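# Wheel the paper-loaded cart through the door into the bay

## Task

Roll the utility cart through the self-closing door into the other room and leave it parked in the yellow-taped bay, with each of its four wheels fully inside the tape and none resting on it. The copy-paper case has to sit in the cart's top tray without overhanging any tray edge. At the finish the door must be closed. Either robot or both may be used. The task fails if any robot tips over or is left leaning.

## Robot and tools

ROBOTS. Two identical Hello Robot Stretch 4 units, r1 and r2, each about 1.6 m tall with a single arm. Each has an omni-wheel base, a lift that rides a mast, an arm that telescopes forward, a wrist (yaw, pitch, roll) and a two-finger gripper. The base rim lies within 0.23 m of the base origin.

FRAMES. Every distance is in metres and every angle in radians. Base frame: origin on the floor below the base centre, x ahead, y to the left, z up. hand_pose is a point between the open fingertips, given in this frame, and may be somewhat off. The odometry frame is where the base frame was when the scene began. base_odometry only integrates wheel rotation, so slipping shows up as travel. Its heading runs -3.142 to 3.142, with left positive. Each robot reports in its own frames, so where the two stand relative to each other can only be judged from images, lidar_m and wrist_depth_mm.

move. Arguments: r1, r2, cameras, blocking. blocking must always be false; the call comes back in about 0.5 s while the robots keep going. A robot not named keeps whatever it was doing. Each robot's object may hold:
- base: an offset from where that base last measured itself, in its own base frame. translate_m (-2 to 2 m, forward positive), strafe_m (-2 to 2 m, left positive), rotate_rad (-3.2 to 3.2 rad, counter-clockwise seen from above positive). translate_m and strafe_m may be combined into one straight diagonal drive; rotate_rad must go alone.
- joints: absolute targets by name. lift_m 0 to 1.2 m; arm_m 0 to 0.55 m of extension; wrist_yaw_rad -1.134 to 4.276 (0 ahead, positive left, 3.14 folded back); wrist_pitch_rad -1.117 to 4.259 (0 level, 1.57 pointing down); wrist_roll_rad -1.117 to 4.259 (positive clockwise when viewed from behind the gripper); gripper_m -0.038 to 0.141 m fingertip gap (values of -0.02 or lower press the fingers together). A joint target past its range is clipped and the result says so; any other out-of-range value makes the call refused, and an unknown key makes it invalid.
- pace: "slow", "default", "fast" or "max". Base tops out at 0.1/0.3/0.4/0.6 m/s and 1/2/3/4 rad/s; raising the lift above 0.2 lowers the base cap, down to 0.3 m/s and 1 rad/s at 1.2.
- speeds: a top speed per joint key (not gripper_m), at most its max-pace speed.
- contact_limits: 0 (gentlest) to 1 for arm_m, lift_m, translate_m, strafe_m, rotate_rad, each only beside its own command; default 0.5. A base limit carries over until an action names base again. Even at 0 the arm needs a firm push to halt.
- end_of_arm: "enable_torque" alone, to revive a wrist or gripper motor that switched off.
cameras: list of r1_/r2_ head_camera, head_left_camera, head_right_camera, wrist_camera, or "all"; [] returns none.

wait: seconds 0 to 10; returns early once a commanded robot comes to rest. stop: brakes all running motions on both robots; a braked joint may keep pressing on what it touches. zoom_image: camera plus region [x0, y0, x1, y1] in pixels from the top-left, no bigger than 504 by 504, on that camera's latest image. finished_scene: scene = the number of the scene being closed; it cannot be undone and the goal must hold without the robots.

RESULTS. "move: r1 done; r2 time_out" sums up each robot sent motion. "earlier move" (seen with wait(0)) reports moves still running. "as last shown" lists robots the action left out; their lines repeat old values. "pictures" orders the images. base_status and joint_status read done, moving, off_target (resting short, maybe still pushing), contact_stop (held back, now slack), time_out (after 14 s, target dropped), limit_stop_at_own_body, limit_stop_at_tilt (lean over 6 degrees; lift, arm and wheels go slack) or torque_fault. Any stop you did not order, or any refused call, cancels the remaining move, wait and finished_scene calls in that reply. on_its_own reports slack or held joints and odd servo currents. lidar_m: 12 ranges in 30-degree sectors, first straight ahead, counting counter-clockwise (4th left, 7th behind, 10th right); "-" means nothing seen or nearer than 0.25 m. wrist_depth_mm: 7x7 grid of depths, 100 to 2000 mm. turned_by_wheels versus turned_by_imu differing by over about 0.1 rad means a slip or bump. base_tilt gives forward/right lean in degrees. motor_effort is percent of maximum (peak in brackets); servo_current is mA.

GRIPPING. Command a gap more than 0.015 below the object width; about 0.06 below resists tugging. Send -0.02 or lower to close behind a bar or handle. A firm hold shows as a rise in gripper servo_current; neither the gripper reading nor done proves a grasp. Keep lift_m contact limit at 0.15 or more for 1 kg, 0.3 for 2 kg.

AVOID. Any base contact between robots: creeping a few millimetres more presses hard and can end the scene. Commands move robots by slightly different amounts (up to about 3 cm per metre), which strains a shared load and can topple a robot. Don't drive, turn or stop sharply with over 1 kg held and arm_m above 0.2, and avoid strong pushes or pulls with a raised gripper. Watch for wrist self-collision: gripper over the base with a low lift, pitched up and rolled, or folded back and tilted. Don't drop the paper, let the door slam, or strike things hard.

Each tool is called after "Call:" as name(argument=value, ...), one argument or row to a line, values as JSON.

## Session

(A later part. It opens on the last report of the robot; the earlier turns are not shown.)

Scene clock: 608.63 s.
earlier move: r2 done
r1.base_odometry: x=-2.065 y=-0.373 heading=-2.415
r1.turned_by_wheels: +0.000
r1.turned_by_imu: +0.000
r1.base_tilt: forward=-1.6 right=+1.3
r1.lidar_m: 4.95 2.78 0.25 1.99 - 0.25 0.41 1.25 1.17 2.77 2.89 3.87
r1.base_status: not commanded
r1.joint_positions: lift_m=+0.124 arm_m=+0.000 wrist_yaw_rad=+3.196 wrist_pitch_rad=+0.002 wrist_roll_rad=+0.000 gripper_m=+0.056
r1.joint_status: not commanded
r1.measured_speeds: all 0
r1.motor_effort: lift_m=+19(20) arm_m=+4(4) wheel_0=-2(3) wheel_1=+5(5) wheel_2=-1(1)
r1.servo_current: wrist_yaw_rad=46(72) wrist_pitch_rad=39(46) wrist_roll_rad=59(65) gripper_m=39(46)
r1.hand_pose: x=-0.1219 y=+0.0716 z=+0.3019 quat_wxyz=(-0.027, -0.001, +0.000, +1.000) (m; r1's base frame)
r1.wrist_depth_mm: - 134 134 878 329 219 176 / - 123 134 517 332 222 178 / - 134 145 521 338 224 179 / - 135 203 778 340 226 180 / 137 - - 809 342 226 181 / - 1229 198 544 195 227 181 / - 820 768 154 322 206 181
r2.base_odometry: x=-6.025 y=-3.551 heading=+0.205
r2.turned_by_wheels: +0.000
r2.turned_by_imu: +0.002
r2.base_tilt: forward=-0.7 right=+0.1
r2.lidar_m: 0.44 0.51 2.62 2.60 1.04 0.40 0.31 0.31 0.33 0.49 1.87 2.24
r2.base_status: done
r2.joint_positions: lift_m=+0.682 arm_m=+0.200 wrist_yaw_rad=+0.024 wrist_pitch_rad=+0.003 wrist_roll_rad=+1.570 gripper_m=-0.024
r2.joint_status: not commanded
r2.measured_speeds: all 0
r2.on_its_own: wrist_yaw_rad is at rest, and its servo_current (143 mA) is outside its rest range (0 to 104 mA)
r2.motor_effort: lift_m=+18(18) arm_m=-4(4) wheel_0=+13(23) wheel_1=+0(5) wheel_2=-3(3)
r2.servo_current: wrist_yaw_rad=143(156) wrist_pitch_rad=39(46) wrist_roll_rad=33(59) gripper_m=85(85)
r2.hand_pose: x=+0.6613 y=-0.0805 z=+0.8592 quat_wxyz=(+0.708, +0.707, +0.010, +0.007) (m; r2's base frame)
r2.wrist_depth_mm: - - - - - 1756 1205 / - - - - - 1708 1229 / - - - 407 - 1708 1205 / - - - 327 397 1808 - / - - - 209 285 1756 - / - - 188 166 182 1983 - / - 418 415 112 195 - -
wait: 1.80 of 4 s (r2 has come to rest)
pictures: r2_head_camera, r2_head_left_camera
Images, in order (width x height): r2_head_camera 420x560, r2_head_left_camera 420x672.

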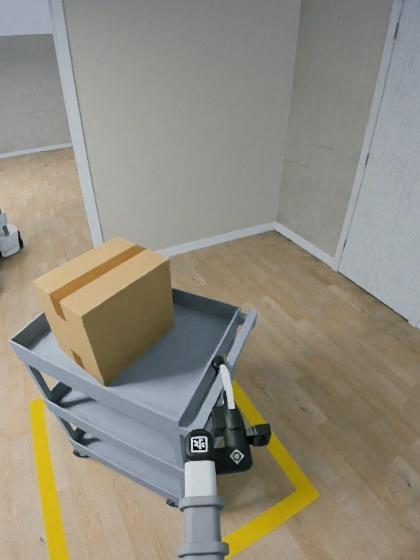

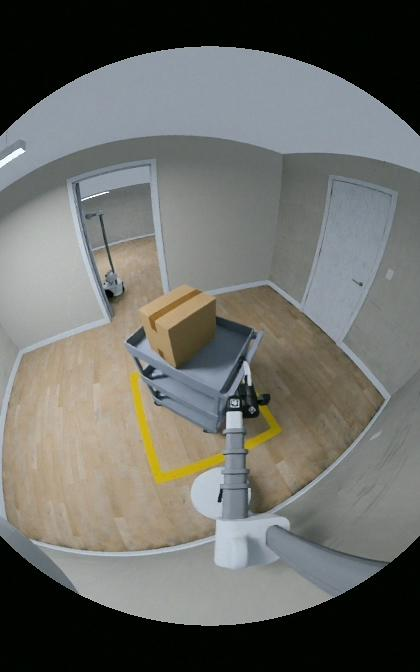

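Call:
move(
  blocking=false,
  cameras=[],
  r2={"joints":{"gripper_m":0.08}},
)

Call:
wait(
  seconds=3,
  cameras=[],
)

Call:
move(
  blocking=false,
  cameras=[],
  r2={"joints":{"arm_m":0.0},"pace":"slow"},
)

Call:
wait(
  seconds=5,
  cameras=["r2_head_camera","r2_head_left_camera"],
)

Call:
zoom_image(
  camera="r2_head_camera",
  region=[0, 200, 360, 560],
)

Scene clock: 622.00 s.
move: r2 moving
r1: as last shown
r1.base_tilt: forward=-1.6 right=+1.2
r1.lidar_m: 4.97 2.82 0.25 1.99 - 0.25 0.39 1.23 1.17 2.77 2.87 3.90
r1.servo_current: wrist_yaw_rad=52(59) wrist_pitch_rad=33(46) wrist_roll_rad=46(59) gripper_m=39(46)
r1.wrist_depth_mm: - 134 134 878 330 219 177 / - 123 134 517 334 222 178 / - 134 145 517 338 224 179 / - 135 202 778 342 224 180 / 137 - - 798 342 226 181 / - 1229 199 544 195 227 181 / - 809 759 153 324 206 181
r2.base_odometry: x=-6.025 y=-3.551 heading=+0.205
r2.turned_by_wheels: +0.000
r2.turned_by_imu: +0.000
r2.base_tilt: forward=-0.7 right=+0.1
r2.lidar_m: 0.43 0.49 2.59 2.63 1.02 0.42 0.31 0.31 0.34 0.49 1.88 2.24
r2.base_status: not commanded
r2.joint_positions: lift_m=+0.682 arm_m=+0.200 wrist_yaw_rad=+0.024 wrist_pitch_rad=+0.003 wrist_roll_rad=+1.570 gripper_m=+0.002
r2.joint_status: gripper_m moving
r2.measured_speeds: all 0
r2.motor_effort: lift_m=+18(18) arm_m=-4(4) wheel_0=+13(13) wheel_1=+0(1) wheel_2=-3(3)
r2.servo_current: wrist_yaw_rad=150(150) wrist_pitch_rad=46(46) wrist_roll_rad=52(52) gripper_m=85(91)
r2.hand_pose: x=+0.6613 y=-0.0805 z=+0.8592 quat_wxyz=(+0.708, +0.707, +0.010, +0.007) (m; r2's base frame)
r2.wrist_depth_mm: - - - - - 1708 1182 / - - - - - 1756 1205 / - - - 410 - 1808 1229 / - - - 274 404 1863 - / - - - 212 300 1863 - / - - 191 167 238 1983 - / - - 421 112 196 - -
pictures: none
No camera images: "cameras" was empty.

Scene clock: 623.23 s.
earlier move: r2 done
r1.base_odometry: x=-2.065 y=-0.373 heading=-2.415
r1.turned_by_wheels: +0.000
r1.turned_by_imu: +0.000
r1.base_tilt: forward=-1.6 right=+1.3
r1.lidar_m: 4.95 2.80 0.25 2.00 - 0.25 0.42 1.21 1.20 2.77 2.87 3.87
r1.base_status: not commanded
r1.joint_positions: lift_m=+0.124 arm_m=+0.000 wrist_yaw_rad=+3.196 wrist_pitch_rad=+0.002 wrist_roll_rad=+0.000 gripper_m=+0.056
r1.joint_status: not commanded
r1.measured_speeds: all 0
r1.motor_effort: lift_m=+19(20) arm_m=+4(4) wheel_0=-2(3) wheel_1=+4(5) wheel_2=-1(1)
r1.servo_current: wrist_yaw_rad=52(65) wrist_pitch_rad=39(46) wrist_roll_rad=39(72) gripper_m=46(46)
r1.hand_pose: x=-0.1219 y=+0.0716 z=+0.3019 quat_wxyz=(-0.027, -0.001, +0.000, +1.000) (m; r1's base frame)
r1.wrist_depth_mm: - 134 134 878 329 220 176 / - 123 134 517 334 222 177 / - 134 145 521 338 224 179 / - 134 203 788 342 225 180 / 137 - - 798 343 226 181 / - 1229 198 544 194 228 181 / - 820 759 154 324 206 181
r2.base_odometry: x=-6.025 y=-3.551 heading=+0.204
r2.turned_by_wheels: -0.001
r2.turned_by_imu: -0.001
r2.base_tilt: forward=-0.7 right=+0.1
r2.lidar_m: 0.42 0.52 2.60 2.61 1.03 0.44 0.30 0.30 0.33 0.50 1.85 2.23
r2.base_status: not commanded
r2.joint_positions: lift_m=+0.682 arm_m=+0.200 wrist_yaw_rad=+0.003 wrist_pitch_rad=+0.003 wrist_roll_rad=+1.570 gripper_m=+0.080
r2.joint_status: all done
r2.measured_speeds: all 0
r2.motor_effort: lift_m=+18(18) arm_m=-4(5) wheel_0=+2(13) wheel_1=-1(1) wheel_2=-3(3)
r2.servo_current: wrist_yaw_rad=39(150) wrist_pitch_rad=46(52) wrist_roll_rad=59(59) gripper_m=52(111)
r2.hand_pose: x=+0.6596 y=-0.0866 z=+0.8592 quat_wxyz=(+0.708, +0.707, +0.002, +0.000) (m; r2's base frame)
r2.wrist_depth_mm: - - - - - 1708 1205 / - - - - - 1756 1205 / - - - - - 1808 1205 / - - - 389 - 1756 1118 / - - - 239 351 1808 - / - - 196 183 196 1756 - / - 131 - 112 224 1921 -
wait: 1.23 of 3 s (r2 has come to rest)
pictures: none
No camera images: "cameras" was empty.

Scene clock: 623.73 s.
move: r2 moving
r1: as last shown
r1.lidar_m: 4.96 2.82 0.26 1.98 - 0.25 0.43 1.26 1.17 2.79 2.86 3.89
r1.motor_effort: lift_m=+19(20) arm_m=+4(4) wheel_0=-1(3) wheel_1=+4(5) wheel_2=-1(1)
r1.servo_current: wrist_yaw_rad=33(72) wrist_pitch_rad=39(46) wrist_roll_rad=52(59) gripper_m=46(46)
r1.wrist_depth_mm: - 134 134 878 330 219 177 / - 123 134 517 332 222 177 / - 134 145 521 336 224 179 / - 135 203 778 340 225 180 / 137 - - 798 342 226 181 / - 1229 198 544 194 227 181 / - 809 759 154 324 206 181
r2.base_odometry: x=-6.025 y=-3.551 heading=+0.204
r2.turned_by_wheels: +0.000
r2.turned_by_imu: +0.000
r2.base_tilt: forward=-0.7 right=+0.1
r2.lidar_m: 0.44 0.53 2.61 2.63 1.05 0.42 0.31 0.30 0.34 0.53 1.86 2.26
r2.base_status: not commanded
r2.joint_positions: lift_m=+0.682 arm_m=+0.188 wrist_yaw_rad=+0.003 wrist_pitch_rad=+0.003 wrist_roll_rad=+1.570 gripper_m=+0.080
r2.joint_status: arm_m moving
r2.measured_speeds: translate_m=+0.000 strafe_m=+0.000 rotate_rad=+0.000 lift_m=+0.000 arm_m=-0.049 wrist_yaw_rad=+0.000 wrist_pitch_rad=+0.000 wrist_roll_rad=+0.000
r2.motor_effort: lift_m=+18(18) arm_m=-7(10) wheel_0=+2(3) wheel_1=-1(1) wheel_2=-2(3)
r2.servo_current: wrist_yaw_rad=46(52) wrist_pitch_rad=39(46) wrist_roll_rad=39(59) gripper_m=52(59)
r2.hand_pose: x=+0.6470 y=-0.0866 z=+0.8592 quat_wxyz=(+0.708, +0.707, +0.002, +0.000) (m; r2's base frame)
r2.wrist_depth_mm: - - - - - 1756 1205 / - - - - - 1756 1229 / - - - - - 1808 1229 / - - - 424 - 1921 1098 / - - - 249 357 1756 - / - - 196 191 196 1756 - / - 439 - 112 230 - -
pictures: none
No camera images: "cameras" was empty.

Scene clock: 626.53 s.
earlier move: r2 done
r1.base_odometry: x=-2.065 y=-0.373 heading=-2.415
r1.turned_by_wheels: +0.000
r1.turned_by_imu: +0.000
r1.base_tilt: forward=-1.6 right=+1.3
r1.lidar_m: 4.95 2.84 0.25 1.98 - 0.25 0.39 1.25 1.19 2.78 2.87 3.87
r1.base_status: not commanded
r1.joint_positions: lift_m=+0.124 arm_m=+0.000 wrist_yaw_rad=+3.196 wrist_pitch_rad=+0.002 wrist_roll_rad=+0.000 gripper_m=+0.056
r1.joint_status: not commanded
r1.measured_speeds: all 0
r1.motor_effort: lift_m=+20(20) arm_m=+4(4) wheel_0=-2(3) wheel_1=+5(5) wheel_2=-1(1)
r1.servo_current: wrist_yaw_rad=39(72) wrist_pitch_rad=39(52) wrist_roll_rad=46(59) gripper_m=52(52)
r1.hand_pose: x=-0.1219 y=+0.0716 z=+0.3019 quat_wxyz=(-0.027, -0.001, +0.000, +1.000) (m; r1's base frame)
r1.wrist_depth_mm: - 134 134 878 329 220 177 / - 123 134 521 334 222 177 / - 134 145 517 336 224 180 / - 135 203 778 342 225 180 / 137 - - 798 342 227 181 / - 1255 198 544 195 227 181 / - 809 768 154 324 206 182
r2.base_odometry: x=-6.025 y=-3.551 heading=+0.204
r2.turned_by_wheels: +0.000
r2.turned_by_imu: +0.000
r2.base_tilt: forward=-0.7 right=+0.1
r2.lidar_m: 0.41 0.52 2.58 2.61 1.01 0.44 0.30 0.31 0.34 0.52 1.87 2.23
r2.base_status: not commanded
r2.joint_positions: lift_m=+0.682 arm_m=+0.000 wrist_yaw_rad=+0.003 wrist_pitch_rad=+0.003 wrist_roll_rad=+1.570 gripper_m=+0.080
r2.joint_status: all done
r2.measured_speeds: all 0
r2.motor_effort: lift_m=+18(18) arm_m=-7(12) wheel_0=+2(3) wheel_1=-1(1) wheel_2=-2(3)
r2.servo_current: wrist_yaw_rad=46(59) wrist_pitch_rad=39(52) wrist_roll_rad=39(59) gripper_m=52(65)
r2.hand_pose: x=+0.4598 y=-0.0866 z=+0.8592 quat_wxyz=(+0.708, +0.707, +0.002, +0.000) (m; r2's base frame)
r2.wrist_depth_mm: - - - - - 1708 1205 / - - - - - 1808 1229 / - - - - - 1808 1229 / - - - 640 - 1983 1098 / - - - 492 - - - / - - 196 324 196 - - / - - 591 112 - - -
wait: 2.80 of 5 s (r2 has come to rest)
pictures: r2_head_camera, r2_head_left_camera
Images, in order (width x height): r2_head_camera 420x560, r2_head_left_camera 420x672.

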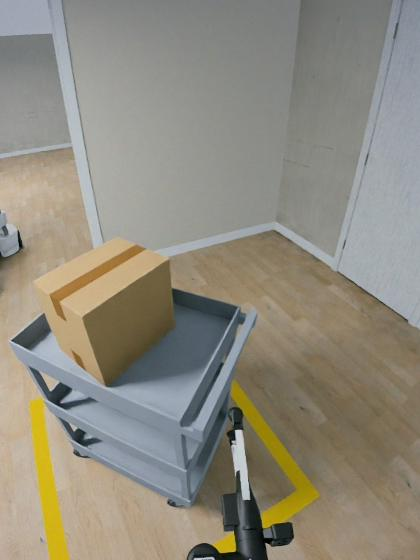

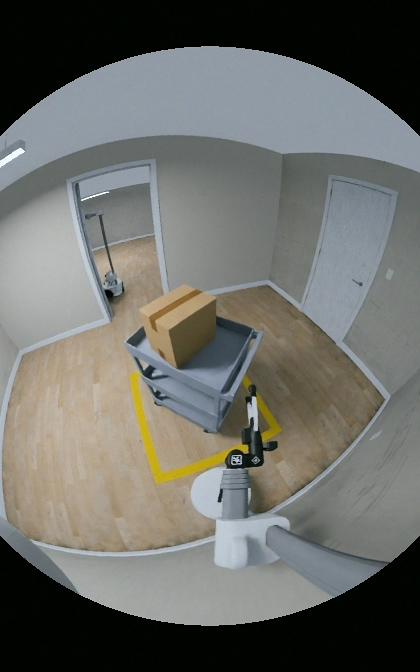

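Scaled by 1.400 from the camera's 420x560 image, which has a finer 1200x1600 frame.

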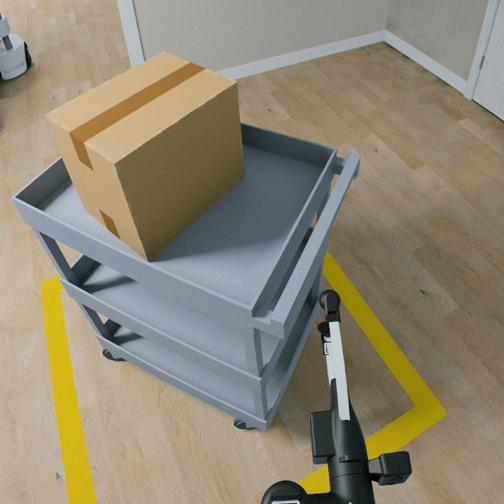

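Call:
move(
  blocking=false,
  cameras=[],
  r2={"joints":{"lift_m":0.95}},
  r1={"base":{"translate_m":1.7},"pace":"max"},
)

Call:
wait(
  seconds=1.5,
  cameras=[],
)

Call:
move(
  blocking=false,
  cameras=[],
  r2={"base":{"translate_m":0.4,"strafe_m":-0.7}},
)

Call:
wait(
  seconds=5,
  cameras=[],
)

Call:
wait(
  seconds=3,
  cameras=["r2_head_left_camera","r2_head_camera"],
)

Call:
zoom_image(
  camera="r2_head_left_camera",
  region=[60, 150, 360, 520],
)

Scene clock: 637.57 s.
move: r1 moving; r2 moving
r1.base_odometry: x=-2.113 y=-0.415 heading=-2.415
r1.turned_by_wheels: +0.000
r1.turned_by_imu: +0.000
r1.base_tilt: forward=-1.6 right=+1.2
r1.lidar_m: 4.90 2.80 2.02 1.92 - 0.25 0.41 1.23 1.21 2.78 2.87 3.88
r1.base_status: translate_m moving
r1.joint_positions: lift_m=+0.124 arm_m=+0.000 wrist_yaw_rad=+3.196 wrist_pitch_rad=+0.002 wrist_roll_rad=+0.000 gripper_m=+0.056
r1.joint_status: not commanded
r1.measured_speeds: translate_m=+0.244 strafe_m=+0.000 rotate_rad=+0.001 lift_m=+0.000 arm_m=+0.000 wrist_yaw_rad=+0.000 wrist_pitch_rad=+0.000 wrist_roll_rad=+0.000
r1.motor_effort: lift_m=+19(20) arm_m=+4(4) wheel_0=+9(9) wheel_1=+11(12) wheel_2=-11(13)
r1.servo_current: wrist_yaw_rad=59(59) wrist_pitch_rad=39(46) wrist_roll_rad=39(52) gripper_m=39(46)
r1.hand_pose: x=-0.1219 y=+0.0716 z=+0.3019 quat_wxyz=(-0.027, -0.001, +0.000, +1.000) (m; r1's base frame)
r1.wrist_depth_mm: - 133 133 891 349 228 - / - 116 133 904 353 230 181 / - 125 135 512 357 231 183 / - 134 185 931 359 233 184 / 137 - - 1708 362 234 185 / - 1229 198 1098 194 234 185 / - 809 759 164 340 212 185
r2.base_odometry: x=-6.025 y=-3.551 heading=+0.204
r2.turned_by_wheels: +0.000
r2.turned_by_imu: +0.000
r2.base_tilt: forward=-0.7 right=+0.0
r2.lidar_m: 0.41 0.53 2.63 2.59 1.04 0.46 0.31 0.29 0.32 0.48 1.86 2.20
r2.base_status: not commanded
r2.joint_positions: lift_m=+0.720 arm_m=+0.000 wrist_yaw_rad=+0.003 wrist_pitch_rad=+0.003 wrist_roll_rad=+1.570 gripper_m=+0.080
r2.joint_status: lift_m moving
r2.measured_speeds: translate_m=+0.000 strafe_m=+0.000 rotate_rad=+0.000 lift_m=+0.146 arm_m=+0.000 wrist_yaw_rad=+0.000 wrist_pitch_rad=+0.000 wrist_roll_rad=+0.000
r2.motor_effort: lift_m=+22(25) arm_m=-7(8) wheel_0=+2(2) wheel_1=-1(1) wheel_2=-3(3)
r2.servo_current: wrist_yaw_rad=52(52) wrist_pitch_rad=39(46) wrist_roll_rad=52(52) gripper_m=52(52)
r2.hand_pose: x=+0.4598 y=-0.0866 z=+0.8970 quat_wxyz=(+0.708, +0.707, +0.002, +0.000) (m; r2's base frame)
r2.wrist_depth_mm: - - - - - 1808 1229 / - - - - - 1808 1255 / - - - - - 1921 1281 / - - - - - 1983 640 / - - - - 517 - - / - - 196 634 196 - - / - - 609 112 327 - -
pictures: none
No camera images: "cameras" was empty.

Scene clock: 639.07 s.
earlier move: r1 moving; r2 moving
r1.base_odometry: x=-2.695 y=-0.933 heading=-2.415
r1.turned_by_wheels: +0.000
r1.turned_by_imu: -0.001
r1.base_tilt: forward=-1.6 right=+1.3
r1.lidar_m: 4.12 2.85 2.03 1.94 2.03 1.71 0.72 1.89 2.34 2.76 2.85 3.85
r1.base_status: translate_m moving
r1.joint_positions: lift_m=+0.124 arm_m=+0.000 wrist_yaw_rad=+3.196 wrist_pitch_rad=+0.002 wrist_roll_rad=+0.000 gripper_m=+0.056
r1.joint_status: not commanded
r1.measured_speeds: translate_m=+0.600 strafe_m=+0.000 rotate_rad=-0.003 lift_m=+0.000 arm_m=+0.000 wrist_yaw_rad=+0.000 wrist_pitch_rad=+0.000 wrist_roll_rad=+0.000
r1.motor_effort: lift_m=+19(20) arm_m=+4(4) wheel_0=+5(10) wheel_1=+4(12) wheel_2=-6(16)
r1.servo_current: wrist_yaw_rad=59(65) wrist_pitch_rad=39(46) wrist_roll_rad=39(65) gripper_m=33(46)
r1.hand_pose: x=-0.1219 y=+0.0716 z=+0.3019 quat_wxyz=(-0.027, -0.001, +0.000, +1.000) (m; r1's base frame)
r1.wrist_depth_mm: - 133 133 1756 - - - / - 117 133 1756 - - - / - 125 136 1708 - - - / - 134 186 1756 - - - / 137 1863 - - - - - / - 1229 198 1205 193 1160 1118 / - 809 759 798 788 820 809
r2.base_odometry: x=-6.025 y=-3.551 heading=+0.204
r2.turned_by_wheels: +0.000
r2.turned_by_imu: +0.000
r2.base_tilt: forward=-0.7 right=+0.1
r2.lidar_m: 0.41 0.52 2.58 2.60 1.03 0.42 0.32 0.31 0.33 0.52 1.85 2.23
r2.base_status: not commanded
r2.joint_positions: lift_m=+0.950 arm_m=+0.000 wrist_yaw_rad=+0.003 wrist_pitch_rad=+0.003 wrist_roll_rad=+1.570 gripper_m=+0.080
r2.joint_status: lift_m moving
r2.measured_speeds: all 0
r2.motor_effort: lift_m=+21(25) arm_m=-7(8) wheel_0=+2(2) wheel_1=-1(1) wheel_2=-3(3)
r2.servo_current: wrist_yaw_rad=52(59) wrist_pitch_rad=46(52) wrist_roll_rad=39(65) gripper_m=52(59)
r2.hand_pose: x=+0.4597 y=-0.0866 z=+1.1270 quat_wxyz=(+0.708, +0.707, +0.002, +0.000) (m; r2's base frame)
r2.wrist_depth_mm: - - - - - - 1618 / - - - - - - 1576 / - - - - - - 1618 / - - - - - 634 1576 / - - - - - 508 394 / - - 196 - 196 - 402 / - - - 112 580 564 484
wait: 1.50 s; no rest
pictures: none
No camera images: "cameras" was empty.

Scene clock: 639.57 s.
earlier move: r1 moving; r2 done
move: r2 moving
r1.base_odometry: x=-2.919 y=-1.132 heading=-2.415
r1.turned_by_wheels: +0.000
r1.turned_by_imu: +0.000
r1.base_tilt: forward=-1.6 right=+1.3
r1.lidar_m: 3.83 2.78 2.04 1.95 1.99 2.04 1.07 2.12 2.77 2.76 2.85 3.88
r1.base_status: translate_m moving
r1.joint_positions: lift_m=+0.124 arm_m=+0.000 wrist_yaw_rad=+3.196 wrist_pitch_rad=+0.002 wrist_roll_rad=+0.000 gripper_m=+0.056
r1.joint_status: not commanded
r1.measured_speeds: translate_m=+0.601 strafe_m=+0.000 rotate_rad=+0.000 lift_m=+0.000 arm_m=+0.000 wrist_yaw_rad=+0.000 wrist_pitch_rad=+0.000 wrist_roll_rad=+0.000
r1.motor_effort: lift_m=+20(20) arm_m=+4(4) wheel_0=+6(7) wheel_1=+5(6) wheel_2=-7(8)
r1.servo_current: wrist_yaw_rad=46(59) wrist_pitch_rad=39(46) wrist_roll_rad=39(65) gripper_m=39(46)
r1.hand_pose: x=-0.1219 y=+0.0716 z=+0.3019 quat_wxyz=(-0.027, -0.001, +0.000, +1.000) (m; r1's base frame)
r1.wrist_depth_mm: - 133 133 - - - - / - 117 133 - - - - / - 125 135 - - - - / - 134 186 - - - - / 137 - - - - 1863 1756 / - 1255 198 1205 193 1138 1098 / - 809 759 798 798 820 809
r2.base_odometry: x=-6.004 y=-3.575 heading=+0.204
r2.turned_by_wheels: -0.001
r2.turned_by_imu: -0.001
r2.base_tilt: forward=-0.7 right=+0.0
r2.lidar_m: 0.43 0.50 2.63 2.63 1.04 0.41 0.33 0.30 0.34 0.52 1.85 2.23
r2.base_status: translate_m moving; strafe_m moving
r2.joint_positions: lift_m=+0.950 arm_m=+0.000 wrist_yaw_rad=+0.003 wrist_pitch_rad=+0.003 wrist_roll_rad=+1.570 gripper_m=+0.080
r2.joint_status: all done
r2.measured_speeds: translate_m=+0.060 strafe_m=-0.105 rotate_rad=-0.001 lift_m=+0.000 arm_m=+0.000 wrist_yaw_rad=+0.000 wrist_pitch_rad=+0.000 wrist_roll_rad=+0.000
r2.motor_effort: lift_m=+21(21) arm_m=-7(8) wheel_0=+11(13) wheel_1=-9(9) wheel_2=-11(11)
r2.servo_current: wrist_yaw_rad=65(65) wrist_pitch_rad=39(46) wrist_roll_rad=46(59) gripper_m=52(59)
r2.hand_pose: x=+0.4597 y=-0.0866 z=+1.1270 quat_wxyz=(+0.708, +0.707, +0.002, +0.000) (m; r2's base frame)
r2.wrist_depth_mm: - - - - - - 1618 / - - - - - - 1618 / - - - - - - 1618 / - - - - - 1921 1618 / - - - - - 496 407 / - - 196 - 196 - 397 / - - - 112 591 580 480
pictures: none
No camera images: "cameras" was empty.

Scene clock: 641.47 s.
earlier move: r1 done; r2 moving
r1.base_odometry: x=-3.336 y=-1.502 heading=-2.416
r1.turned_by_wheels: +0.000
r1.turned_by_imu: +0.001
r1.base_tilt: forward=-1.6 right=+1.3
r1.lidar_m: 3.27 2.80 2.05 1.94 2.07 2.60 2.14 2.06 2.89 2.75 2.87 3.41
r1.base_status: done
r1.joint_positions: lift_m=+0.124 arm_m=+0.000 wrist_yaw_rad=+3.196 wrist_pitch_rad=+0.002 wrist_roll_rad=+0.000 gripper_m=+0.056
r1.joint_status: not commanded
r1.measured_speeds: all 0
r1.motor_effort: lift_m=+19(20) arm_m=+4(4) wheel_0=-1(8) wheel_1=+0(6) wheel_2=+0(8)
r1.servo_current: wrist_yaw_rad=39(65) wrist_pitch_rad=46(46) wrist_roll_rad=46(72) gripper_m=39(46)
r1.hand_pose: x=-0.1218 y=+0.0716 z=+0.3019 quat_wxyz=(-0.027, -0.001, +0.000, +1.000) (m; r1's base frame)
r1.wrist_depth_mm: - 135 - - - - - / - 135 145 - - - - / - 132 173 - - - - / 110 136 221 - - - - / 137 - - - - - - / 1229 1229 198 1205 193 1160 1118 / - 809 759 798 798 820 798
r2.base_odometry: x=-5.667 y=-3.957 heading=+0.204
r2.turned_by_wheels: +0.000
r2.turned_by_imu: +0.001
r2.base_tilt: forward=-0.7 right=+0.1
r2.lidar_m: 2.43 0.51 0.44 3.16 1.14 0.48 0.35 0.34 0.36 0.56 1.60 1.70
r2.base_status: translate_m moving; strafe_m moving
r2.joint_positions: lift_m=+0.950 arm_m=+0.000 wrist_yaw_rad=+0.003 wrist_pitch_rad=+0.003 wrist_roll_rad=+1.570 gripper_m=+0.080
r2.joint_status: all done
r2.measured_speeds: translate_m=+0.150 strafe_m=-0.259 rotate_rad=+0.002 lift_m=+0.000 arm_m=+0.000 wrist_yaw_rad=+0.000 wrist_pitch_rad=+0.000 wrist_roll_rad=+0.000
r2.motor_effort: lift_m=+21(21) arm_m=-7(8) wheel_0=+5(15) wheel_1=-6(10) wheel_2=-6(11)
r2.servo_current: wrist_yaw_rad=46(65) wrist_pitch_rad=39(46) wrist_roll_rad=46(59) gripper_m=52(59)
r2.hand_pose: x=+0.4597 y=-0.0866 z=+1.1270 quat_wxyz=(+0.708, +0.707, +0.002, +0.000) (m; r2's base frame)
r2.wrist_depth_mm: - 1808 - - - - 1537 / - - - - - - 1618 / - - - - - - 1618 / - - - - - - 1618 / - - - - - - 1618 / - - 196 - 196 - 1618 / - - - 112 - - 1661
wait: 1.90 of 5 s (r1 has come to rest)
pictures: none
No camera images: "cameras" was empty.

Scene clock: 643.23 s.
earlier move: r2 done
r1.base_odometry: x=-3.336 y=-1.502 heading=-2.416
r1.turned_by_wheels: +0.000
r1.turned_by_imu: +0.000
r1.base_tilt: forward=-1.6 right=+1.2
r1.lidar_m: 3.28 2.81 2.04 1.96 2.03 2.58 2.46 2.49 2.84 2.73 2.83 3.42
r1.base_status: done
r1.joint_positions: lift_m=+0.124 arm_m=+0.000 wrist_yaw_rad=+3.196 wrist_pitch_rad=+0.002 wrist_roll_rad=+0.000 gripper_m=+0.056
r1.joint_status: not commanded
r1.measured_speeds: all 0
r1.motor_effort: lift_m=+19(20) arm_m=+4(4) wheel_0=-1(8) wheel_1=+0(6) wheel_2=+0(8)
r1.servo_current: wrist_yaw_rad=33(72) wrist_pitch_rad=46(46) wrist_roll_rad=52(72) gripper_m=39(46)
r1.hand_pose: x=-0.1218 y=+0.0716 z=+0.3019 quat_wxyz=(-0.027, -0.001, +0.000, +1.000) (m; r1's base frame)
r1.wrist_depth_mm: - 135 - - - - - / - 135 145 - - - - / - 132 173 - - - - / 110 136 221 - - - - / 137 - - - - - - / 1229 1229 198 1229 193 1160 1118 / - 809 759 798 798 831 809
r2.base_odometry: x=-5.492 y=-4.156 heading=+0.204
r2.turned_by_wheels: +0.000
r2.turned_by_imu: +0.000
r2.base_tilt: forward=-0.7 right=+0.0
r2.lidar_m: 2.12 2.38 0.61 0.61 1.18 0.51 0.37 0.36 0.39 0.61 1.33 1.45
r2.base_status: done
r2.joint_positions: lift_m=+0.950 arm_m=+0.000 wrist_yaw_rad=+0.003 wrist_pitch_rad=+0.003 wrist_roll_rad=+1.570 gripper_m=+0.080
r2.joint_status: all done
r2.measured_speeds: all 0
r2.motor_effort: lift_m=+21(21) arm_m=-7(8) wheel_0=+2(15) wheel_1=-4(10) wheel_2=-5(11)
r2.servo_current: wrist_yaw_rad=46(65) wrist_pitch_rad=46(52) wrist_roll_rad=46(65) gripper_m=52(59)
r2.hand_pose: x=+0.4597 y=-0.0866 z=+1.1270 quat_wxyz=(+0.708, +0.707, +0.002, +0.000) (m; r2's base frame)
r2.wrist_depth_mm: 1397 - - - - - - / - - - - - - 1576 / - - - - - - 1576 / - - - - - - 1618 / - - - - - - 1618 / - - 196 - 196 - 1661 / - - - 112 - - 1661
wait: 1.77 of 3 s (r2 has come to rest)
pictures: r2_head_camera, r2_head_left_camera
Images, in order (width x height): r2_head_camera 420x560, r2_head_left_camera 420x672.

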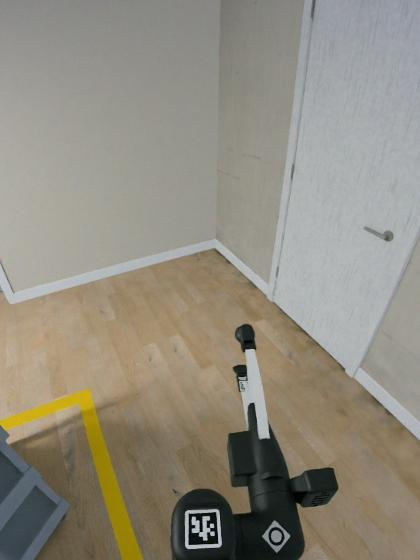

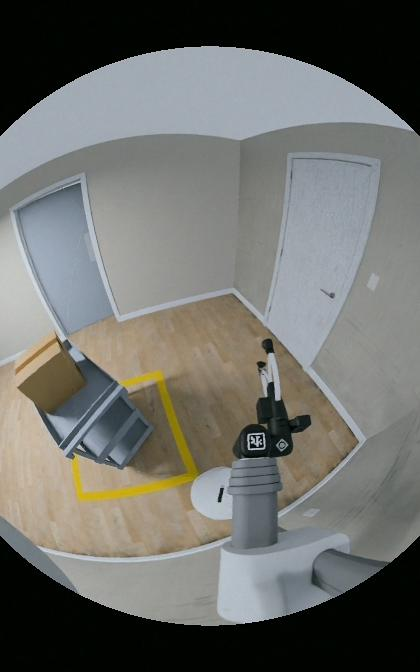

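Scaled by 1.362 from the camera's 420x672 image, which has a finer 600x960 frame.

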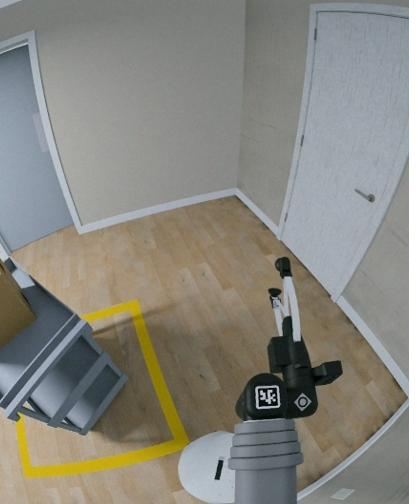

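Call:
move(
  blocking=false,
  cameras=[],
  r2={"base":{"rotate_rad":1.0},"joints":{"wrist_yaw_rad":-1.0}},
)

Call:
wait(
  seconds=5,
  cameras=["r2_head_camera","r2_head_left_camera"],
)

Call:
zoom_image(
  camera="r2_head_camera",
  region=[0, 160, 400, 560],
)

Scene clock: 649.37 s.
move: r2 moving
r1: as last shown
r1.base_tilt: forward=-1.6 right=+1.3
r1.lidar_m: 3.29 2.80 2.05 1.95 2.01 2.61 2.49 2.59 2.88 2.75 2.85 3.38
r1.motor_effort: lift_m=+19(20) arm_m=+4(4) wheel_0=-1(1) wheel_1=+0(0) wheel_2=+0(0)
r1.servo_current: wrist_yaw_rad=52(65) wrist_pitch_rad=39(46) wrist_roll_rad=59(59) gripper_m=33(46)
r1.wrist_depth_mm: - 135 - - - - - / - 135 145 - - - - / - 132 174 - - - - / 110 136 221 - - - - / 137 - - - - - - / 1229 1229 198 1205 193 1160 1118 / - 809 759 809 798 831 798
r2.base_odometry: x=-5.492 y=-4.156 heading=+0.425
r2.turned_by_wheels: +0.221
r2.turned_by_imu: +0.215
r2.base_tilt: forward=-0.6 right=+0.1
r2.lidar_m: 2.38 0.60 0.61 3.34 0.75 0.42 0.37 0.36 0.45 0.86 1.33 1.56
r2.base_status: rotate_rad moving
r2.joint_positions: lift_m=+0.950 arm_m=+0.000 wrist_yaw_rad=-0.563 wrist_pitch_rad=+0.003 wrist_roll_rad=+1.570 gripper_m=+0.080
r2.joint_status: wrist_yaw_rad moving
r2.measured_speeds: translate_m=+0.000 strafe_m=+0.002 rotate_rad=+0.856 lift_m=+0.000 arm_m=+0.000 wrist_yaw_rad=-1.743 wrist_pitch_rad=+0.000 wrist_roll_rad=+0.000
r2.motor_effort: lift_m=+20(21) arm_m=-7(7) wheel_0=-7(8) wheel_1=-9(10) wheel_2=-10(11)
r2.servo_current: wrist_yaw_rad=143(143) wrist_pitch_rad=39(46) wrist_roll_rad=39(59) gripper_m=52(52)
r2.hand_pose: x=+0.3684 y=-0.2278 z=+1.1270 quat_wxyz=(+0.679, +0.679, -0.195, -0.198) (m; r2's base frame)
r2.wrist_depth_mm: - - - - - - - / 1336 - - - - - - / 1464 - - - - - 1537 / - 1756 - - - - 1618 / - - - - - - 1618 / - - 196 - 196 - 1618 / - - - 112 - - 1618
pictures: none
No camera images: "cameras" was empty.

Scene clock: 650.67 s.
earlier move: r2 done
r1.base_odometry: x=-3.336 y=-1.502 heading=-2.416
r1.turned_by_wheels: +0.000
r1.turned_by_imu: +0.000
r1.base_tilt: forward=-1.6 right=+1.3
r1.lidar_m: 3.23 2.82 2.03 1.94 2.00 2.61 2.48 2.61 2.90 2.77 2.85 3.42
r1.base_status: not commanded
r1.joint_positions: lift_m=+0.124 arm_m=+0.000 wrist_yaw_rad=+3.196 wrist_pitch_rad=+0.002 wrist_roll_rad=+0.000 gripper_m=+0.056
r1.joint_status: not commanded
r1.measured_speeds: all 0
r1.motor_effort: lift_m=+20(20) arm_m=+4(4) wheel_0=-1(1) wheel_1=+0(0) wheel_2=+0(0)
r1.servo_current: wrist_yaw_rad=65(72) wrist_pitch_rad=46(52) wrist_roll_rad=39(65) gripper_m=39(46)
r1.hand_pose: x=-0.1218 y=+0.0716 z=+0.3019 quat_wxyz=(-0.027, -0.001, +0.000, +1.000) (m; r1's base frame)
r1.wrist_depth_mm: - 135 - - - - - / - 135 145 - - - - / - 132 173 - - - - / 110 136 220 - - - - / 137 - - - - - - / 1229 1229 198 1205 193 1138 1118 / - 809 768 809 798 831 798
r2.base_odometry: x=-5.492 y=-4.156 heading=+1.203
r2.turned_by_wheels: +0.778
r2.turned_by_imu: +0.758
r2.base_tilt: forward=-0.7 right=+0.1
r2.lidar_m: 0.61 0.63 1.42 0.54 0.38 0.35 0.40 0.55 1.35 1.41 1.96 2.37
r2.base_status: done
r2.joint_positions: lift_m=+0.950 arm_m=+0.000 wrist_yaw_rad=-0.997 wrist_pitch_rad=+0.003 wrist_roll_rad=+1.570 gripper_m=+0.080
r2.joint_status: all done
r2.measured_speeds: all 0
r2.motor_effort: lift_m=+20(21) arm_m=-7(8) wheel_0=-4(9) wheel_1=-2(10) wheel_2=-6(12)
r2.servo_current: wrist_yaw_rad=46(143) wrist_pitch_rad=39(46) wrist_roll_rad=39(59) gripper_m=52(59)
r2.hand_pose: x=+0.2542 y=-0.2896 z=+1.1270 quat_wxyz=(+0.621, +0.621, -0.337, -0.339) (m; r2's base frame)
r2.wrist_depth_mm: - - - - - - 1537 / - - - - - 1983 1576 / - - - - - - 1618 / - - - - - - 1618 / - - - - - - 1661 / - - 196 - 196 - 1618 / - - - 112 - - 1661
wait: 1.30 of 5 s (r2 has come to rest)
pictures: r2_head_camera, r2_head_left_camera
Images, in order (width x height): r2_head_camera 420x560, r2_head_left_camera 420x672.

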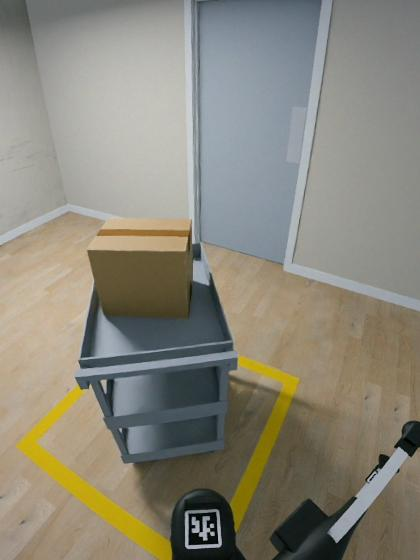

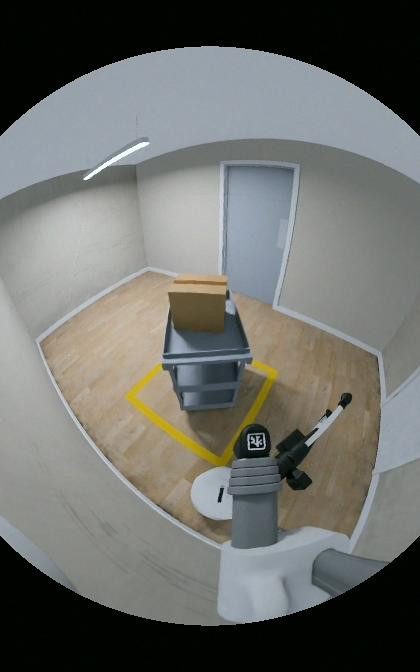

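Scaled by 1.260 from the camera's 420x560 image, which has a finer 1200x1600 frame.

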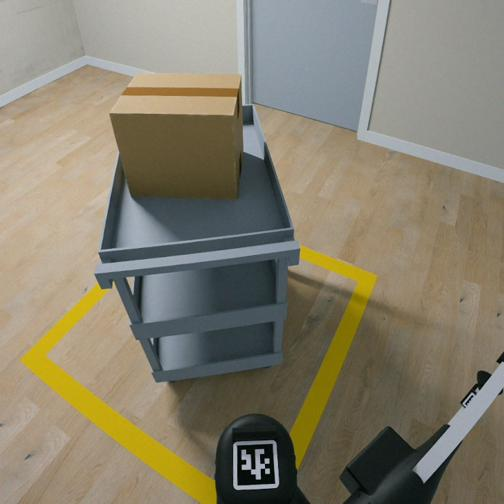

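Call:
wait(
  seconds=2,
  cameras=["r2_head_camera"],
)

Call:
zoom_image(
  camera="r2_head_camera",
  region=[160, 0, 350, 300],
)

Call:
zoom_image(
  camera="r2_head_camera",
  region=[60, 200, 310, 400],
)

Scene clock: 663.13 s.
r1.base_odometry: x=-3.336 y=-1.502 heading=-2.416
r1.turned_by_wheels: +0.000
r1.turned_by_imu: +0.000
r1.base_tilt: forward=-1.5 right=+1.3
r1.lidar_m: 3.26 2.83 2.05 1.94 2.04 2.61 2.48 2.61 2.86 2.77 2.85 3.44
r1.base_status: not commanded
r1.joint_positions: lift_m=+0.124 arm_m=+0.000 wrist_yaw_rad=+3.196 wrist_pitch_rad=+0.002 wrist_roll_rad=+0.000 gripper_m=+0.056
r1.joint_status: not commanded
r1.measured_speeds: all 0
r1.motor_effort: lift_m=+19(20) arm_m=+4(4) wheel_0=-1(1) wheel_1=+0(0) wheel_2=+0(0)
r1.servo_current: wrist_yaw_rad=39(72) wrist_pitch_rad=46(52) wrist_roll_rad=33(65) gripper_m=46(46)
r1.hand_pose: x=-0.1218 y=+0.0716 z=+0.3019 quat_wxyz=(-0.027, -0.001, +0.000, +1.000) (m; r1's base frame)
r1.wrist_depth_mm: - 135 - - - - - / - 135 145 - - - - / - 132 173 - - - - / 110 135 221 - - - - / 137 - - - - - - / 1205 1229 198 1205 193 1160 1118 / - 809 759 798 798 831 798
r2.base_odometry: x=-5.492 y=-4.156 heading=+1.203
r2.turned_by_wheels: +0.000
r2.turned_by_imu: +0.001
r2.base_tilt: forward=-0.7 right=+0.0
r2.lidar_m: 0.57 0.61 1.42 0.55 0.39 0.35 0.39 0.57 1.33 1.43 1.96 2.38
r2.base_status: done
r2.joint_positions: lift_m=+0.950 arm_m=+0.000 wrist_yaw_rad=-0.997 wrist_pitch_rad=+0.003 wrist_roll_rad=+1.570 gripper_m=+0.080
r2.joint_status: all done
r2.measured_speeds: all 0
r2.motor_effort: lift_m=+20(21) arm_m=-7(8) wheel_0=-4(9) wheel_1=-2(10) wheel_2=-6(12)
r2.servo_current: wrist_yaw_rad=46(143) wrist_pitch_rad=39(46) wrist_roll_rad=46(59) gripper_m=46(59)
r2.hand_pose: x=+0.2542 y=-0.2896 z=+1.1270 quat_wxyz=(+0.621, +0.621, -0.337, -0.339) (m; r2's base frame)
r2.wrist_depth_mm: - - - - - - 1537 / - - - - - 1983 1618 / - - - - - - 1576 / - - - - - - 1618 / - - - - - - 1618 / - - 197 - 197 - 1661 / - - - 112 - - 1576
wait: 2.00 s; at rest from the start
pictures: r2_head_camera
Images, in order (width x height): r2_head_camera 420x560.

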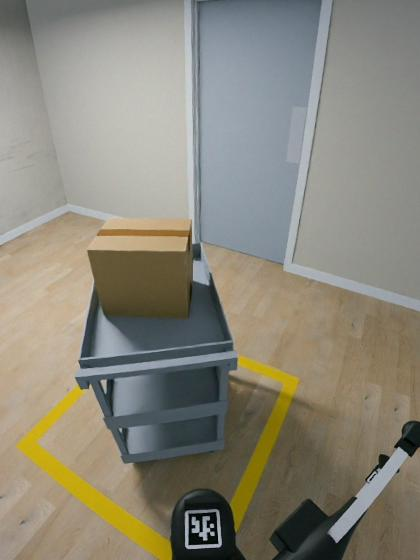

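Scaled by 1.680 from the camera's 420x560 image, which has a finer 1200x1600 frame.

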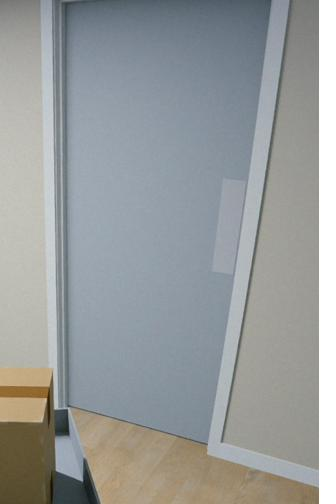

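Scaled by 2.016 from the camera's 420x560 image, which has a finer 1200x1600 frame.

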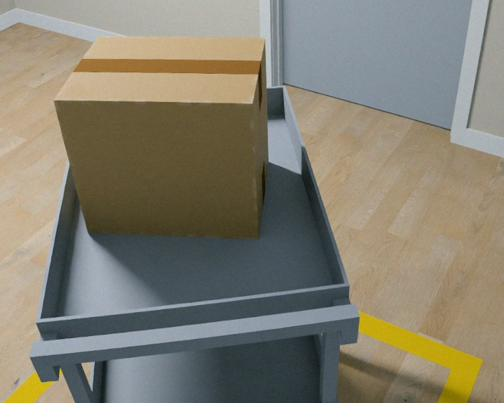

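Call:
move(
  blocking=false,
  cameras=[],
  r2={"base":{"strafe_m":-0.7}},
)

Call:
wait(
  seconds=5,
  cameras=[],
)

Call:
move(
  blocking=false,
  cameras=[],
  r2={"base":{"rotate_rad":0.7}},
)

Call:
wait(
  seconds=4,
  cameras=["r2_head_camera"],
)

Call:
zoom_image(
  camera="r2_head_camera",
  region=[0, 160, 400, 560],
)

Scene clock: 671.10 s.
move: r2 moving
r1: as last shown
r1.base_tilt: forward=-1.6 right=+1.3
r1.lidar_m: 3.27 2.81 2.05 1.93 2.03 2.61 2.49 2.60 2.88 2.76 2.85 3.40
r1.servo_current: wrist_yaw_rad=46(59) wrist_pitch_rad=39(46) wrist_roll_rad=46(59) gripper_m=39(46)
r1.wrist_depth_mm: - 135 - - - - - / - 135 145 - - - - / - 132 173 - - - - / 110 135 221 - - - - / 137 - - - - - - / 1229 1229 198 1205 193 1160 1138 / - 809 768 809 798 831 798
r2.base_odometry: x=-5.458 y=-4.169 heading=+1.203
r2.turned_by_wheels: +0.000
r2.turned_by_imu: +0.001
r2.base_tilt: forward=-0.7 right=+0.0
r2.lidar_m: 0.60 0.62 1.50 0.56 0.39 0.38 0.41 0.60 1.31 1.38 1.92 2.36
r2.base_status: strafe_m moving
r2.joint_positions: lift_m=+0.950 arm_m=+0.000 wrist_yaw_rad=-0.997 wrist_pitch_rad=+0.003 wrist_roll_rad=+1.570 gripper_m=+0.080
r2.joint_status: not commanded
r2.measured_speeds: translate_m=-0.001 strafe_m=-0.140 rotate_rad=+0.006 lift_m=+0.000 arm_m=+0.000 wrist_yaw_rad=+0.000 wrist_pitch_rad=+0.000 wrist_roll_rad=+0.000
r2.motor_effort: lift_m=+20(21) arm_m=-6(7) wheel_0=+10(10) wheel_1=-13(13) wheel_2=+0(4)
r2.servo_current: wrist_yaw_rad=46(65) wrist_pitch_rad=39(46) wrist_roll_rad=39(59) gripper_m=52(52)
r2.hand_pose: x=+0.2542 y=-0.2897 z=+1.1270 quat_wxyz=(+0.621, +0.621, -0.337, -0.339) (m; r2's base frame)
r2.wrist_depth_mm: 1499 - - - - - 1499 / - - - - - - 1576 / - - - - - - 1661 / - - - - - - 1661 / - - - - - - 1618 / - - 197 - 196 - 1618 / - - - 112 - - 1661
pictures: none
No camera images: "cameras" was empty.

Scene clock: 674.27 s.
earlier move: r2 done
r1.base_odometry: x=-3.336 y=-1.502 heading=-2.416
r1.turned_by_wheels: +0.000
r1.turned_by_imu: +0.000
r1.base_tilt: forward=-1.6 right=+1.3
r1.lidar_m: 3.27 2.87 2.04 1.96 2.06 2.60 2.48 2.58 2.90 2.76 2.86 3.45
r1.base_status: not commanded
r1.joint_positions: lift_m=+0.124 arm_m=+0.000 wrist_yaw_rad=+3.196 wrist_pitch_rad=+0.002 wrist_roll_rad=+0.000 gripper_m=+0.056
r1.joint_status: not commanded
r1.measured_speeds: all 0
r1.motor_effort: lift_m=+20(20) arm_m=+4(4) wheel_0=-1(1) wheel_1=+0(0) wheel_2=+0(0)
r1.servo_current: wrist_yaw_rad=46(72) wrist_pitch_rad=46(52) wrist_roll_rad=52(65) gripper_m=39(46)
r1.hand_pose: x=-0.1218 y=+0.0716 z=+0.3019 quat_wxyz=(-0.027, -0.001, +0.000, +1.000) (m; r1's base frame)
r1.wrist_depth_mm: - 135 - - - - - / - 135 145 - - - - / - 132 173 - - - - / 110 136 220 - - - - / 137 - - - - - - / 1205 1229 198 1229 192 1160 1118 / - 820 759 809 788 820 798
r2.base_odometry: x=-4.839 y=-4.407 heading=+1.203
r2.turned_by_wheels: +0.000
r2.turned_by_imu: +0.000
r2.base_tilt: forward=-0.7 right=+0.1
r2.lidar_m: 2.08 0.84 0.91 1.05 0.76 0.72 0.79 0.79 0.75 0.80 1.14 2.01
r2.base_status: done
r2.joint_positions: lift_m=+0.950 arm_m=+0.000 wrist_yaw_rad=-0.997 wrist_pitch_rad=+0.003 wrist_roll_rad=+1.570 gripper_m=+0.080
r2.joint_status: not commanded
r2.measured_speeds: all 0
r2.motor_effort: lift_m=+20(21) arm_m=-7(7) wheel_0=+3(13) wheel_1=-2(13) wheel_2=+0(4)
r2.servo_current: wrist_yaw_rad=52(65) wrist_pitch_rad=39(52) wrist_roll_rad=52(59) gripper_m=52(59)
r2.hand_pose: x=+0.2542 y=-0.2897 z=+1.1270 quat_wxyz=(+0.621, +0.621, -0.337, -0.339) (m; r2's base frame)
r2.wrist_depth_mm: - - - - - - - / - - - - - - - / - - - - - - - / - - - - - - 1537 / - - - - - 1921 1618 / 1921 - 190 - 191 - 1618 / - - - 112 - - 1618
wait: 3.17 of 5 s (r2 has come to rest)
pictures: none
No camera images: "cameras" was empty.

Scene clock: 674.77 s.
move: r2 moving
r1: as last shown
r1.lidar_m: 3.25 2.83 2.05 1.95 2.03 2.61 2.49 2.61 2.86 2.76 2.87 3.39
r1.motor_effort: lift_m=+19(20) arm_m=+4(4) wheel_0=-1(1) wheel_1=+0(0) wheel_2=+0(0)
r1.servo_current: wrist_yaw_rad=59(59) wrist_pitch_rad=39(52) wrist_roll_rad=46(52) gripper_m=39(46)
r1.wrist_depth_mm: - 135 - - - - - / - 135 145 - - - - / - 132 173 - - - - / 110 136 221 - - - - / 137 - - - - - - / 1205 1229 198 1205 193 1160 1118 / - 809 759 798 798 820 798
r2.base_odometry: x=-4.839 y=-4.407 heading=+1.424
r2.turned_by_wheels: +0.221
r2.turned_by_imu: +0.214
r2.base_tilt: forward=-0.7 right=+0.1
r2.lidar_m: 1.44 0.87 1.15 0.87 0.73 0.72 0.82 0.74 0.74 0.83 1.50 2.02
r2.base_status: rotate_rad moving
r2.joint_positions: lift_m=+0.950 arm_m=+0.000 wrist_yaw_rad=-0.997 wrist_pitch_rad=+0.003 wrist_roll_rad=+1.570 gripper_m=+0.080
r2.joint_status: not commanded
r2.measured_speeds: translate_m=+0.000 strafe_m=-0.001 rotate_rad=+0.860 lift_m=+0.000 arm_m=+0.000 wrist_yaw_rad=+0.000 wrist_pitch_rad=+0.000 wrist_roll_rad=+0.000
r2.motor_effort: lift_m=+20(20) arm_m=-7(7) wheel_0=-9(9) wheel_1=-8(10) wheel_2=-9(11)
r2.servo_current: wrist_yaw_rad=39(59) wrist_pitch_rad=39(52) wrist_roll_rad=52(52) gripper_m=52(52)
r2.hand_pose: x=+0.2542 y=-0.2897 z=+1.1270 quat_wxyz=(+0.621, +0.621, -0.337, -0.339) (m; r2's base frame)
r2.wrist_depth_mm: - - - - - - - / - - - - - - 1464 / - - - - - - 1618 / 1983 - - - - 1921 1618 / 1921 - - - - - 1661 / 1863 - 190 - 191 - 1576 / - - - 112 - - 1618
pictures: none
No camera images: "cameras" was empty.

Scene clock: 675.80 s.
earlier move: r2 done
r1.base_odometry: x=-3.336 y=-1.502 heading=-2.416
r1.turned_by_wheels: +0.000
r1.turned_by_imu: +0.000
r1.base_tilt: forward=-1.6 right=+1.3
r1.lidar_m: 3.27 2.85 2.04 1.94 2.04 2.59 2.45 2.57 2.87 2.75 2.88 3.42
r1.base_status: not commanded
r1.joint_positions: lift_m=+0.124 arm_m=+0.000 wrist_yaw_rad=+3.196 wrist_pitch_rad=+0.002 wrist_roll_rad=+0.000 gripper_m=+0.056
r1.joint_status: not commanded
r1.measured_speeds: all 0
r1.motor_effort: lift_m=+19(20) arm_m=+4(4) wheel_0=-1(1) wheel_1=+0(0) wheel_2=+0(0)
r1.servo_current: wrist_yaw_rad=39(72) wrist_pitch_rad=39(52) wrist_roll_rad=52(65) gripper_m=39(46)
r1.hand_pose: x=-0.1218 y=+0.0716 z=+0.3019 quat_wxyz=(-0.027, -0.001, +0.000, +1.000) (m; r1's base frame)
r1.wrist_depth_mm: - 135 - - - - - / - 135 145 - - - - / - 132 174 - - - - / 110 136 221 - - - - / 137 - - - - - - / 1205 1229 198 1205 193 1160 1138 / - 798 759 798 798 831 798
r2.base_odometry: x=-4.839 y=-4.407 heading=+1.902
r2.turned_by_wheels: +0.478
r2.turned_by_imu: +0.466
r2.base_tilt: forward=-0.7 right=+0.1
r2.lidar_m: 0.85 1.06 0.89 0.72 0.72 0.81 0.75 0.76 0.79 1.32 2.03 2.28
r2.base_status: done
r2.joint_positions: lift_m=+0.950 arm_m=+0.000 wrist_yaw_rad=-0.997 wrist_pitch_rad=+0.003 wrist_roll_rad=+1.570 gripper_m=+0.080
r2.joint_status: not commanded
r2.measured_speeds: all 0
r2.motor_effort: lift_m=+20(21) arm_m=-7(7) wheel_0=-4(9) wheel_1=-3(10) wheel_2=-5(12)
r2.servo_current: wrist_yaw_rad=46(59) wrist_pitch_rad=39(52) wrist_roll_rad=33(59) gripper_m=52(52)
r2.hand_pose: x=+0.2542 y=-0.2897 z=+1.1270 quat_wxyz=(+0.621, +0.621, -0.337, -0.339) (m; r2's base frame)
r2.wrist_depth_mm: - - - - - - 1576 / 1863 - - - - - 1618 / 1863 - - - - - 1618 / 1983 - - - - - 1661 / - - - - - - 1661 / - - 196 - 196 - 1618 / - - - 112 - - 1618
wait: 1.03 of 4 s (r2 has come to rest)
pictures: r2_head_camera
Images, in order (width x height): r2_head_camera 420x560.

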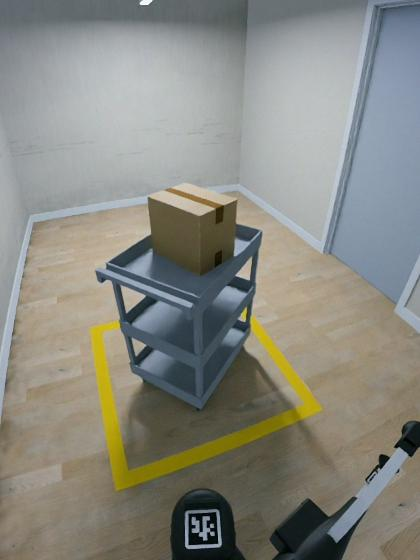

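Scaled by 1.260 from the camera's 420x560 image, which has a finer 1200x1600 frame.

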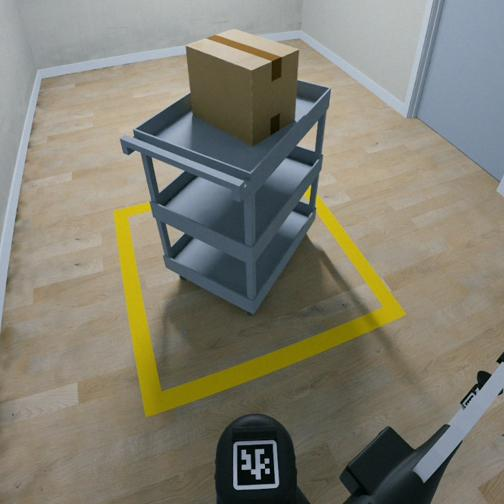

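Call:
finished_scene(
  scene=2,
)

The scene is finished: the task was done.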